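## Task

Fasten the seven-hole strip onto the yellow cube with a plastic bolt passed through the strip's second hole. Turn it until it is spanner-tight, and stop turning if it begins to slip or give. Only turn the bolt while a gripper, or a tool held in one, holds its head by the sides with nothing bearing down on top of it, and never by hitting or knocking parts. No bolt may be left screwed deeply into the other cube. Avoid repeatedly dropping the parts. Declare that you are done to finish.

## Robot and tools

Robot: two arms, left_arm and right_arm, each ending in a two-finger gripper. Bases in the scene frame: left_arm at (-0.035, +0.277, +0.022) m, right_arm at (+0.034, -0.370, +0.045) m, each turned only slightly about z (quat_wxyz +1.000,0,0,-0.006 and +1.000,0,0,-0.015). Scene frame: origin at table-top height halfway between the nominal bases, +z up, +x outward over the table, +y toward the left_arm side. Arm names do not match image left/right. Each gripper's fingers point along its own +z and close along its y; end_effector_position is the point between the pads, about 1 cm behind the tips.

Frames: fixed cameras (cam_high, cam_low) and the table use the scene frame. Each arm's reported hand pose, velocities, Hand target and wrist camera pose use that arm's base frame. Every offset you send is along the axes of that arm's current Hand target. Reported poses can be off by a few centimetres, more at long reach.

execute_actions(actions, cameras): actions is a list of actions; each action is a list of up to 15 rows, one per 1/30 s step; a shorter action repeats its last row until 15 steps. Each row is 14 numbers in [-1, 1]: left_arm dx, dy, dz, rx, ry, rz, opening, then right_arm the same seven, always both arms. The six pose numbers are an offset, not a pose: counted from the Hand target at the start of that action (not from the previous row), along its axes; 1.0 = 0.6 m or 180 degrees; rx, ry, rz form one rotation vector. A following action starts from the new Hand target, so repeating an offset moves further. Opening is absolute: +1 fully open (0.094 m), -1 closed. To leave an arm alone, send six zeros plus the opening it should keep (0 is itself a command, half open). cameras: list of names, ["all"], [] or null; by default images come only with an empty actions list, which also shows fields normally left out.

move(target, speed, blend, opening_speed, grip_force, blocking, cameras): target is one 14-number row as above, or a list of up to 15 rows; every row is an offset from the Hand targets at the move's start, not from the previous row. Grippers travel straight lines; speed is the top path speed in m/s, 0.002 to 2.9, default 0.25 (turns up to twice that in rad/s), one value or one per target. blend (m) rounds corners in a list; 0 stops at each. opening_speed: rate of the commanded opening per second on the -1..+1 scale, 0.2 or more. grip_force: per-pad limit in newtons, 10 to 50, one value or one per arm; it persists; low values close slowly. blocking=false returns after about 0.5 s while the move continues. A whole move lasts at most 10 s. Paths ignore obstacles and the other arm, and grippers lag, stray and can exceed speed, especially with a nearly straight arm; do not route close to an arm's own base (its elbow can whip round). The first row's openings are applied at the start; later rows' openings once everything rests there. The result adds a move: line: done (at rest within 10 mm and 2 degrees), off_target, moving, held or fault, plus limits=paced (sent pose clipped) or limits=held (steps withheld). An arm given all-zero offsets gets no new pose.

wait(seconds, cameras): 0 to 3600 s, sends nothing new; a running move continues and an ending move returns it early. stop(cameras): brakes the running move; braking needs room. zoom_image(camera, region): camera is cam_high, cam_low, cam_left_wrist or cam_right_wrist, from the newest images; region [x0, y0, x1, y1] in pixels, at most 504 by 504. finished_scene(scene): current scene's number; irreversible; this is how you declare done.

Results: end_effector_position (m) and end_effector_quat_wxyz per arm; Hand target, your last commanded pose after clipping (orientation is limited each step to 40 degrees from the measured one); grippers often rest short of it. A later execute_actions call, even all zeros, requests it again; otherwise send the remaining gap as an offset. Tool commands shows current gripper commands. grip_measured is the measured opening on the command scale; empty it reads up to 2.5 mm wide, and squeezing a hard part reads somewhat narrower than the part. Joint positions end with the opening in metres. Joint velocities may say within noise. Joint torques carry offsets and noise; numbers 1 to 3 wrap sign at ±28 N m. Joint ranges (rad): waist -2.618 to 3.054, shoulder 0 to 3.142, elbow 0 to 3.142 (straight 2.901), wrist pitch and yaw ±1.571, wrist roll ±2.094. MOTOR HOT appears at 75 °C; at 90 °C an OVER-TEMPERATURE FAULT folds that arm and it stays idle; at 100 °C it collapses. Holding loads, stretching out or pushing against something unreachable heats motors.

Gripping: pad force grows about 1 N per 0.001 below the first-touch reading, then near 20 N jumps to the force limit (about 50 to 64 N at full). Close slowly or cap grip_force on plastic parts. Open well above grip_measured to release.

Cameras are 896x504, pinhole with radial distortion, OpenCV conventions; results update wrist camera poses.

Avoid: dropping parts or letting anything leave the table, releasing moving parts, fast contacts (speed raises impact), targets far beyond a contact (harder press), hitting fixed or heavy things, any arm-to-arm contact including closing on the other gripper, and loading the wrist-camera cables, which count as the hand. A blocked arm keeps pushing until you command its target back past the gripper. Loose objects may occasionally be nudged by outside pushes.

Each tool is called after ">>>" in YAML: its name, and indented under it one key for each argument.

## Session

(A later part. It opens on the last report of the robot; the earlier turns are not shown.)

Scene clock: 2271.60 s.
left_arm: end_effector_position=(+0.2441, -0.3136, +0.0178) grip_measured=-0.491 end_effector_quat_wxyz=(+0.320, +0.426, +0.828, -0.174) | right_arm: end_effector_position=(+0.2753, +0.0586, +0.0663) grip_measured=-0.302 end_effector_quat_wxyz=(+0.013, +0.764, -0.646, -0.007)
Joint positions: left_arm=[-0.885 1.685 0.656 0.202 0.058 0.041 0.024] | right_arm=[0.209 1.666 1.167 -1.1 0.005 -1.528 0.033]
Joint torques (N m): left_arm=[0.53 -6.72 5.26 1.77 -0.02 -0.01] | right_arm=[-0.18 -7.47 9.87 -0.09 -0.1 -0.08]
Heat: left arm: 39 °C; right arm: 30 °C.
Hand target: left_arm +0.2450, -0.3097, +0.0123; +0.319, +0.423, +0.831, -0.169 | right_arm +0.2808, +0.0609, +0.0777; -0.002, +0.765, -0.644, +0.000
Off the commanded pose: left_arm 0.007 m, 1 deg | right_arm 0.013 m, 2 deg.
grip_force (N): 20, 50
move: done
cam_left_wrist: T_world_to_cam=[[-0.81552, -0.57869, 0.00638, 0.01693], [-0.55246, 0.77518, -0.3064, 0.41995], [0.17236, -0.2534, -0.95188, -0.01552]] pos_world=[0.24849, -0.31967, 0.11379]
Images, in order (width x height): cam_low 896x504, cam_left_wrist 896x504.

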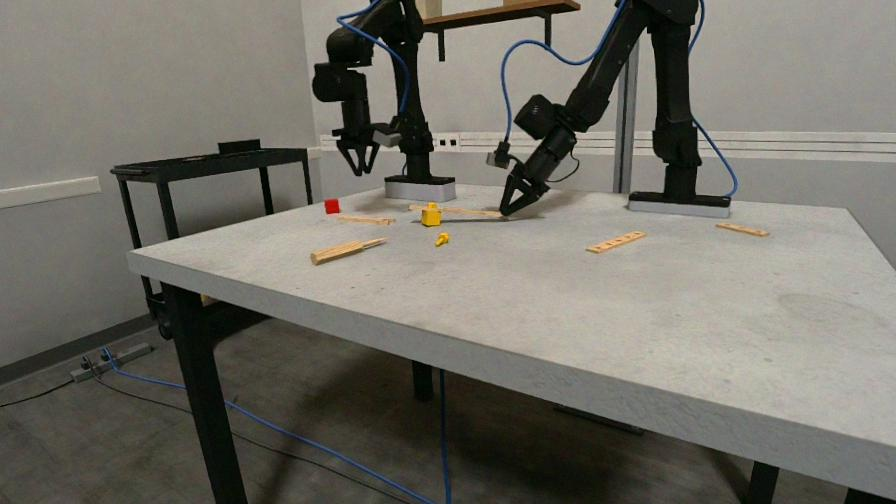

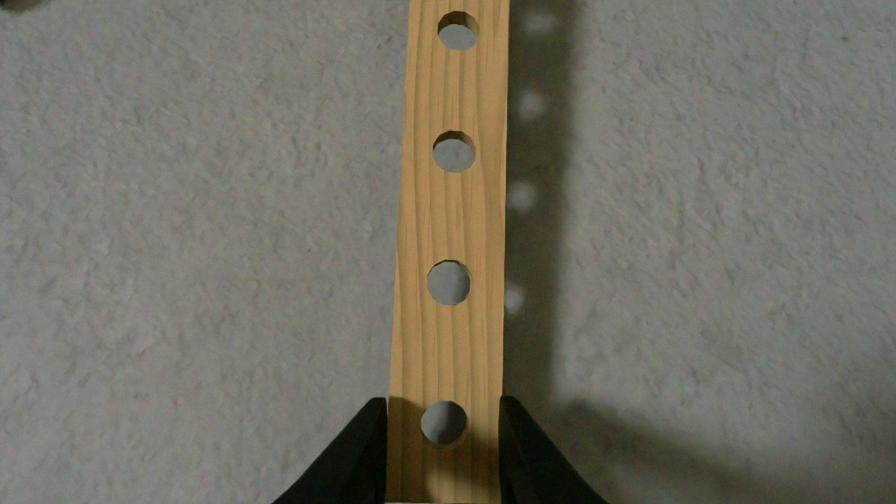

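>>> move:
  target: [0.0164,0.0004,0.012,0,0,0,-0.65,0,0,0,0,0,0,-0.3]
  speed: 0.03
  cameras: ["cam_left_wrist", "cam_low"]

>>> zoom_image:
  camera: "cam_low"
  region: [360, 160, 560, 260]

Scene clock: 2275.20 s.
left_arm: end_effector_position=(+0.2436, -0.3130, +0.0080) grip_measured=-0.491 end_effector_quat_wxyz=(+0.324, +0.425, +0.827, -0.175) | right_arm: end_effector_position=(+0.2753, +0.0586, +0.0663) grip_measured=-0.302 end_effector_quat_wxyz=(+0.013, +0.764, -0.646, -0.007)
Joint positions: left_arm=[-0.885 1.717 0.63 0.268 0.058 0.041 0.024] | right_arm=[0.209 1.666 1.167 -1.1 0.005 -1.528 0.033]
Joint torques (N m): left_arm=[0.64 -6.6 4.89 1.79 -0.03 -0.02] | right_arm=[-0.17 -7.49 9.88 -0.1 -0.09 -0.08]
Heat: left arm: 40 °C; right arm: 30 °C.
Hand target: left_arm +0.2437, -0.3077, +0.0004; +0.319, +0.423, +0.831, -0.169 | right_arm +0.2808, +0.0609, +0.0777; -0.002, +0.765, -0.644, +0.000
Off the commanded pose: left_arm 0.009 m, 1 deg | right_arm 0.013 m, 2 deg.
grip_force (N): 20, 50
move: done
cam_left_wrist: T_world_to_cam=[[-0.81557, -0.57862, 0.00578, 0.01705], [-0.55086, 0.7733, -0.31396, 0.41534], [0.1772, -0.25924, -0.94942, -0.02761]] pos_world=[0.24759, -0.31847, 0.10408]
Images, in order (width x height): cam_low 896x504, cam_left_wrist 896x504.

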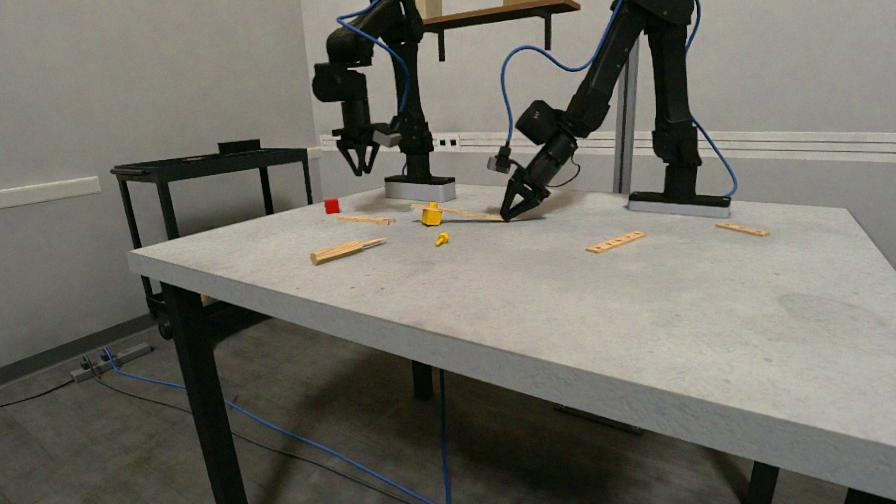

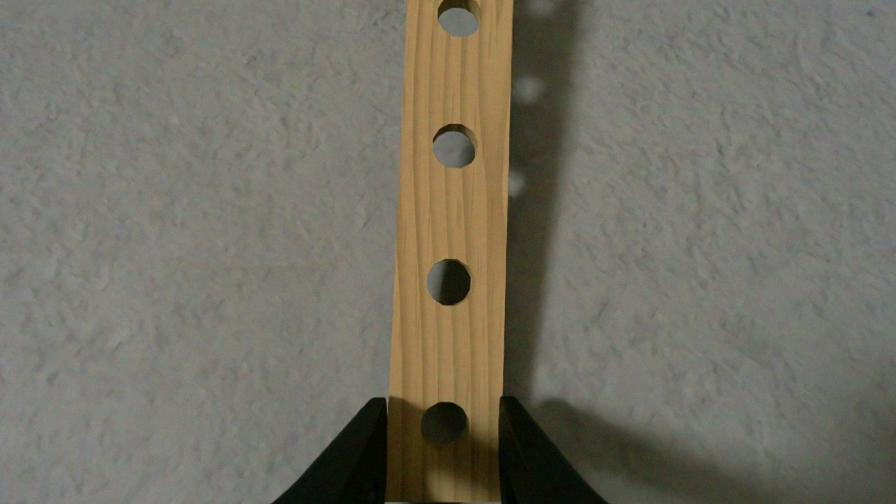

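Scaled by 2.520.

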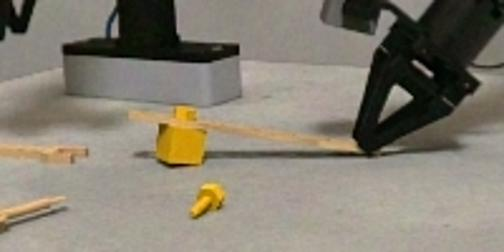

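>>> move:
  target: [0.008,0.0002,0.0055,0,0,0,-0.65,0,0,0,0,0,0,-0.3]
  speed: 0.02
  cameras: ["cam_low"]

>>> zoom_image:
  camera: "cam_low"
  region: [400, 180, 540, 250]

Scene clock: 2277.80 s.
left_arm: end_effector_position=(+0.2453, -0.3150, +0.0070) grip_measured=-0.491 end_effector_quat_wxyz=(+0.332, +0.424, +0.823, -0.179) | right_arm: end_effector_position=(+0.2753, +0.0586, +0.0663) grip_measured=-0.302 end_effector_quat_wxyz=(+0.013, +0.764, -0.646, -0.007)
Joint positions: left_arm=[-0.885 1.73 0.62 0.312 0.058 0.041 0.024] | right_arm=[0.209 1.666 1.167 -1.1 0.005 -1.528 0.033]
Joint torques (N m): left_arm=[0.62 -6.27 4.56 1.64 0 -0.01] | right_arm=[-0.18 -7.46 9.88 -0.09 -0.09 -0.08]
Heat: left arm: 40 °C; right arm: 30 °C.
Hand target: left_arm +0.2429, -0.3066, -0.0054; +0.318, +0.423, +0.831, -0.169 | right_arm +0.2808, +0.0609, +0.0777; -0.002, +0.765, -0.644, +0.000
Off the commanded pose: left_arm 0.015 m, 2 deg | right_arm 0.013 m, 2 deg.
grip_force (N): 20, 50
move: off_target (left_arm)

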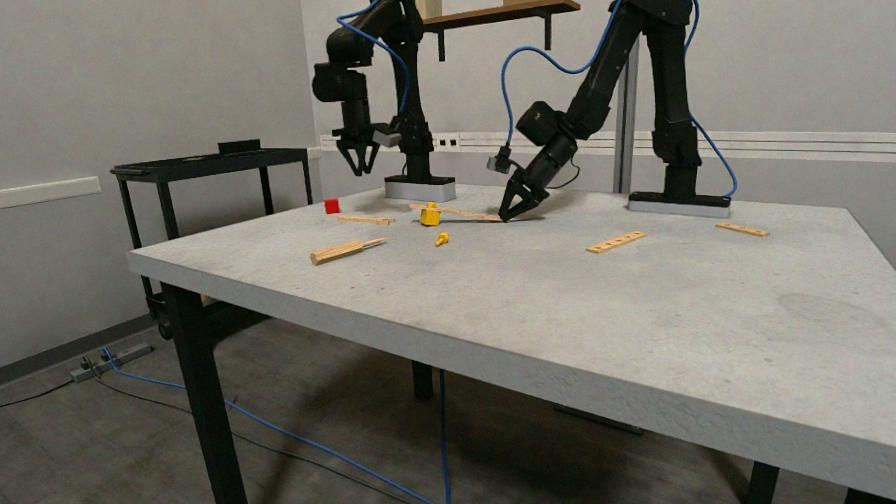

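Scaled by 3.600.

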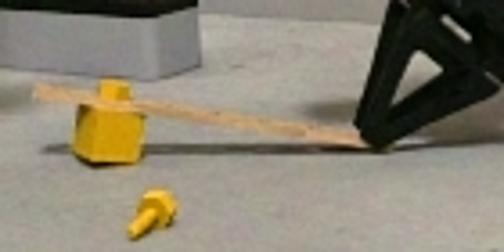

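>>> move:
  target: [-0.009,-0.0002,-0.0066,0,0,0,-0.65,0,0,0,0,0,0,-0.3]
  speed: 0.03

>>> move:
  target: [0,0,0,0,0,0,-0.25,0,0,0,0,0,0,-0.3]
  opening_speed: 0.2
  cameras: ["cam_left_wrist", "cam_low"]

>>> zoom_image:
  camera: "cam_low"
  region: [400, 180, 540, 250]

Scene clock: 2280.97 s.
left_arm: end_effector_position=(+0.2452, -0.3150, +0.0070) grip_measured=-0.491 end_effector_quat_wxyz=(+0.332, +0.424, +0.824, -0.179) | right_arm: end_effector_position=(+0.2753, +0.0586, +0.0663) grip_measured=-0.302 end_effector_quat_wxyz=(+0.013, +0.764, -0.646, -0.007)
Joint positions: left_arm=[-0.885 1.73 0.62 0.311 0.058 0.041 0.024] | right_arm=[0.209 1.666 1.167 -1.1 0.005 -1.528 0.033]
Joint torques (N m): left_arm=[0.59 -8.03 5.79 1.37 0 -0.01] | right_arm=[-0.18 -7.49 9.85 -0.09 -0.09 -0.08]
Heat: left arm: 40 °C; right arm: 30 °C.
Hand target: left_arm +0.2437, -0.3077, +0.0013; +0.319, +0.423, +0.831, -0.169 | right_arm +0.2808, +0.0609, +0.0777; -0.002, +0.765, -0.644, +0.000
Off the commanded pose: left_arm 0.009 m, 2 deg | right_arm 0.013 m, 2 deg.
grip_force (N): 20, 50
move: done

Scene clock: 2283.17 s.
left_arm: end_effector_position=(+0.2431, -0.3122, +0.0036) grip_measured=-0.252 end_effector_quat_wxyz=(+0.324, +0.425, +0.827, -0.175) | right_arm: end_effector_position=(+0.2753, +0.0586, +0.0663) grip_measured=-0.302 end_effector_quat_wxyz=(+0.013, +0.764, -0.646, -0.007)
Joint positions: left_arm=[-0.885 1.73 0.62 0.292 0.058 0.041 0.035] | right_arm=[0.209 1.666 1.167 -1.1 0.005 -1.528 0.033]
Joint torques (N m): left_arm=[0.65 -7.99 5.75 1.51 -0.03 -0.01] | right_arm=[-0.18 -7.47 9.85 -0.1 -0.1 -0.07]
Heat: left arm: 40 °C; right arm: 30 °C.
Hand target: left_arm +0.2437, -0.3077, +0.0013; +0.319, +0.423, +0.831, -0.169 | right_arm +0.2808, +0.0609, +0.0777; -0.002, +0.765, -0.644, +0.000
Off the commanded pose: left_arm 0.005 m, 1 deg | right_arm 0.013 m, 2 deg.
grip_force (N): 20, 50
move: done
cam_left_wrist: T_world_to_cam=[[-0.8154, -0.57887, 0.00551, 0.01696], [-0.55095, 0.77308, -0.31432, 0.413], [0.17769, -0.25934, -0.9493, -0.03164]] pos_world=[0.24699, -0.31767, 0.09968]
Images, in order (width x height): cam_low 896x504, cam_left_wrist 896x504.

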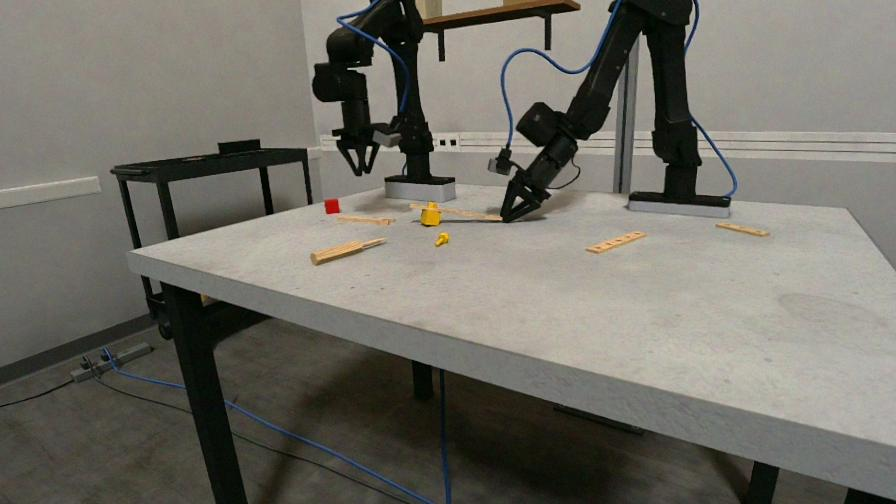

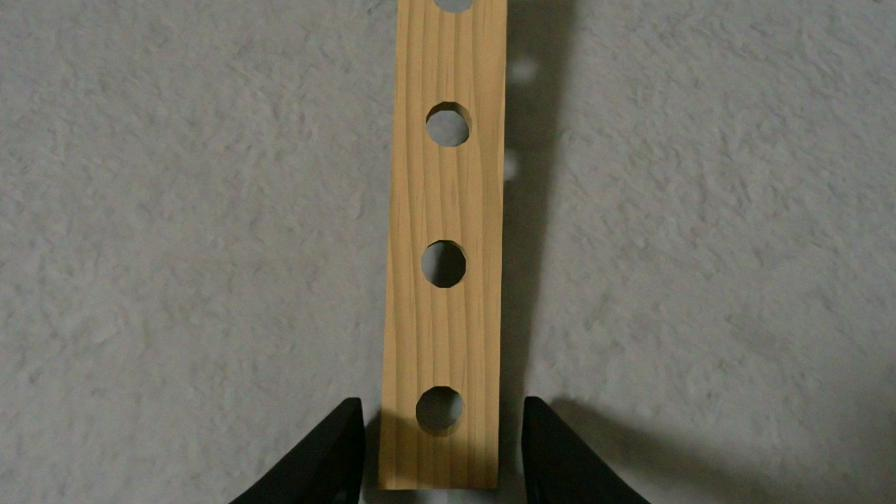

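Scaled by 3.600.

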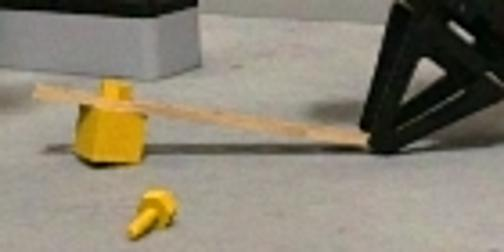

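>>> move:
  target: [0,0,0,0,0,0,-0.1,0,0,0,0,0,0,-0.3]
  opening_speed: 0.3

>>> move:
  target: [0,0,-0.15,0,0,0,-0.1,0,0,0,0,0,0,-0.3]
  speed: 0.08
  cameras: ["all"]

>>> zoom_image:
  camera: "cam_low"
  region: [400, 180, 540, 250]

>>> zoom_image:
  camera: "cam_high"
  region: [400, 120, 520, 260]

Scene clock: 2287.03 s.
left_arm: end_effector_position=(+0.2431, -0.3122, +0.0036) grip_measured=-0.102 end_effector_quat_wxyz=(+0.324, +0.425, +0.827, -0.175) | right_arm: end_effector_position=(+0.2753, +0.0586, +0.0663) grip_measured=-0.302 end_effector_quat_wxyz=(+0.013, +0.764, -0.646, -0.007)
Joint positions: left_arm=[-0.885 1.73 0.62 0.292 0.058 0.041 0.042] | right_arm=[0.209 1.666 1.167 -1.1 0.005 -1.528 0.033]
Joint torques (N m): left_arm=[0.62 -8.1 5.79 1.5 -0.03 -0.01] | right_arm=[-0.17 -7.47 9.85 -0.1 -0.09 -0.08]
Heat: left arm: 39 °C; right arm: 30 °C.
Hand target: left_arm +0.2437, -0.3077, +0.0013; +0.319, +0.423, +0.831, -0.169 | right_arm +0.2808, +0.0609, +0.0777; -0.002, +0.765, -0.644, +0.000
Off the commanded pose: left_arm 0.005 m, 1 deg | right_arm 0.013 m, 2 deg.
grip_force (N): 20, 50
move: done

Scene clock: 2288.90 s.
left_arm: end_effector_position=(+0.2094, -0.2600, +0.0657) grip_measured=-0.102 end_effector_quat_wxyz=(+0.315, +0.423, +0.833, -0.166) | right_arm: end_effector_position=(+0.2753, +0.0586, +0.0663) grip_measured=-0.302 end_effector_quat_wxyz=(+0.013, +0.764, -0.646, -0.007)
Joint positions: left_arm=[-0.863 1.283 0.552 -0.113 0.06 0.052 0.042] | right_arm=[0.209 1.666 1.167 -1.1 0.005 -1.528 0.033]
Joint torques (N m): left_arm=[0.72 -6.24 6.53 1.66 0.13 0.04] | right_arm=[-0.17 -7.47 9.87 -0.1 -0.09 -0.07]
Heat: left arm: 39 °C; right arm: 30 °C.
Hand target: left_arm +0.2089, -0.2582, +0.0679; +0.319, +0.423, +0.831, -0.169 | right_arm +0.2808, +0.0609, +0.0777; -0.002, +0.765, -0.644, +0.000
Off the commanded pose: left_arm 0.003 m, 1 deg | right_arm 0.013 m, 2 deg.
grip_force (N): 20, 50
move: done
cam_left_wrist: T_world_to_cam=[[-0.80812, -0.58901, 0.00157, 0.01549], [-0.56408, 0.77315, -0.28991, 0.37483], [0.16954, -0.23517, -0.95705, 0.05524]] pos_world=[0.21458, -0.26769, 0.16151]
cam_right_wrist: T_world_to_cam=[[0.98436, 0.16568, -0.05982, -0.27425], [0.17561, -0.89649, 0.40678, 0.0156], [0.01377, -0.41093, -0.91156, 0.16555]] pos_world=[0.26494, 0.12745, 0.12815]

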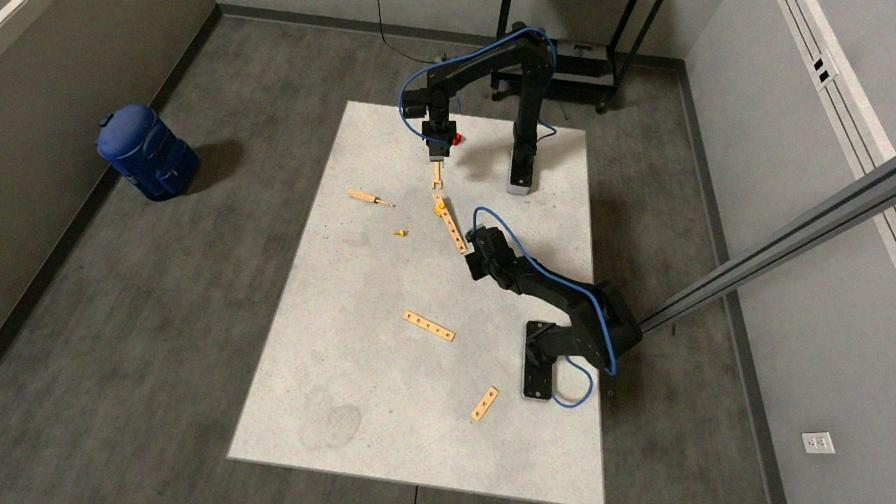

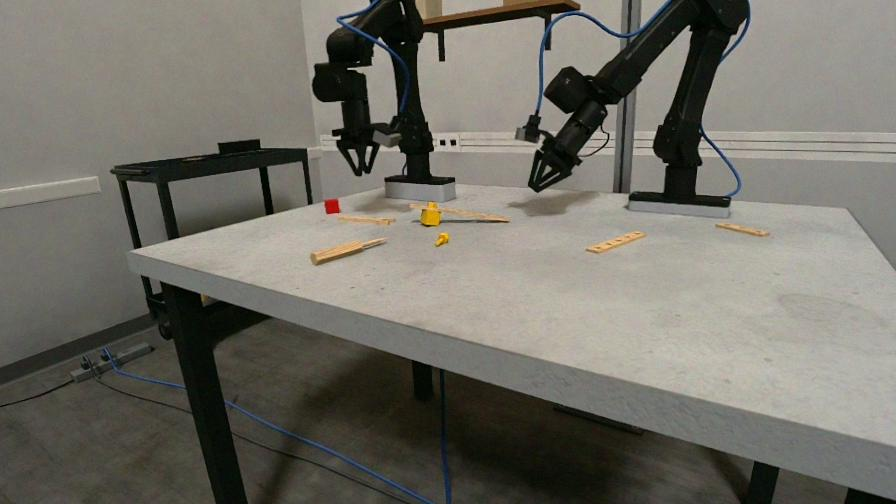

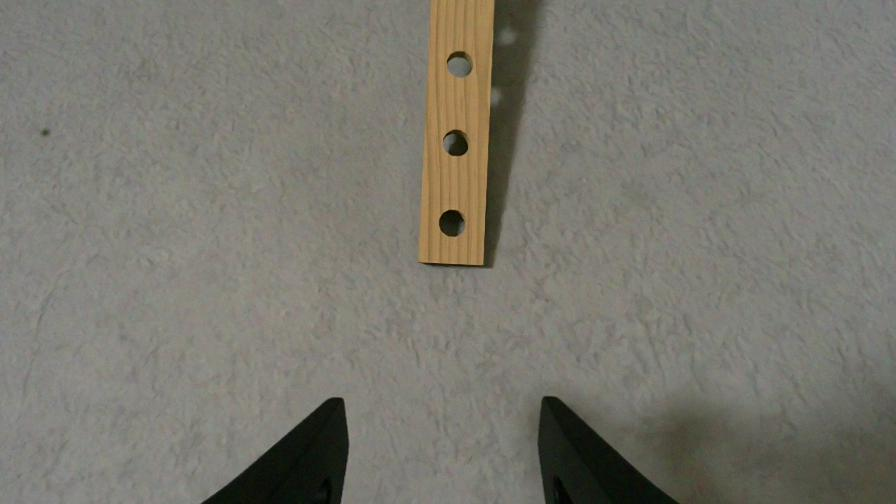

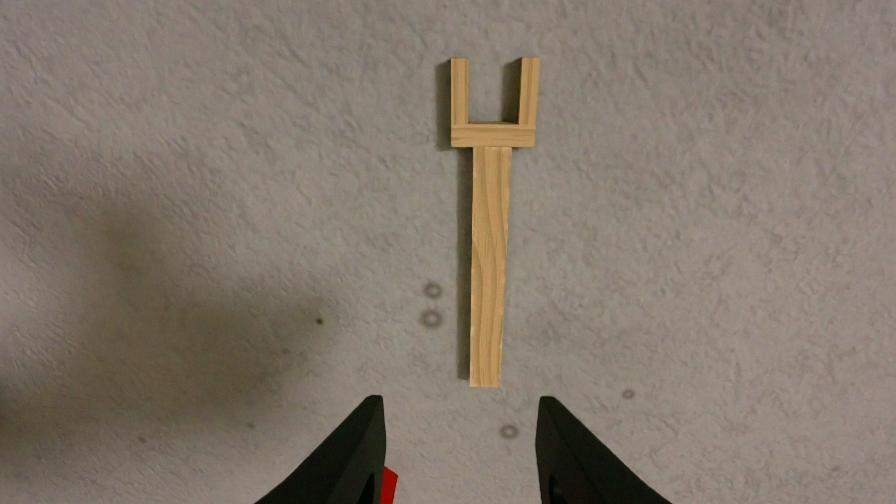

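Scaled by 3.600.

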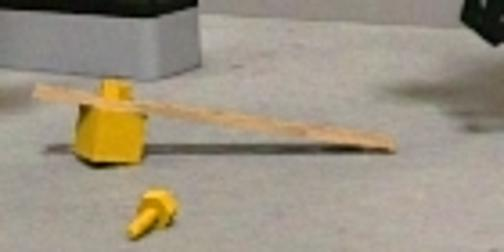

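Scaled by 3.600.

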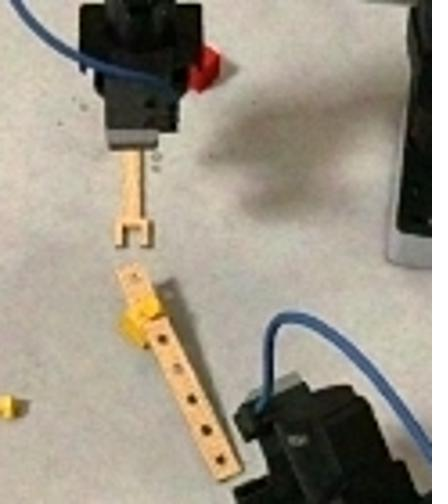

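>>> finished_scene:
  scene: 1

The scene is finished: the task was done.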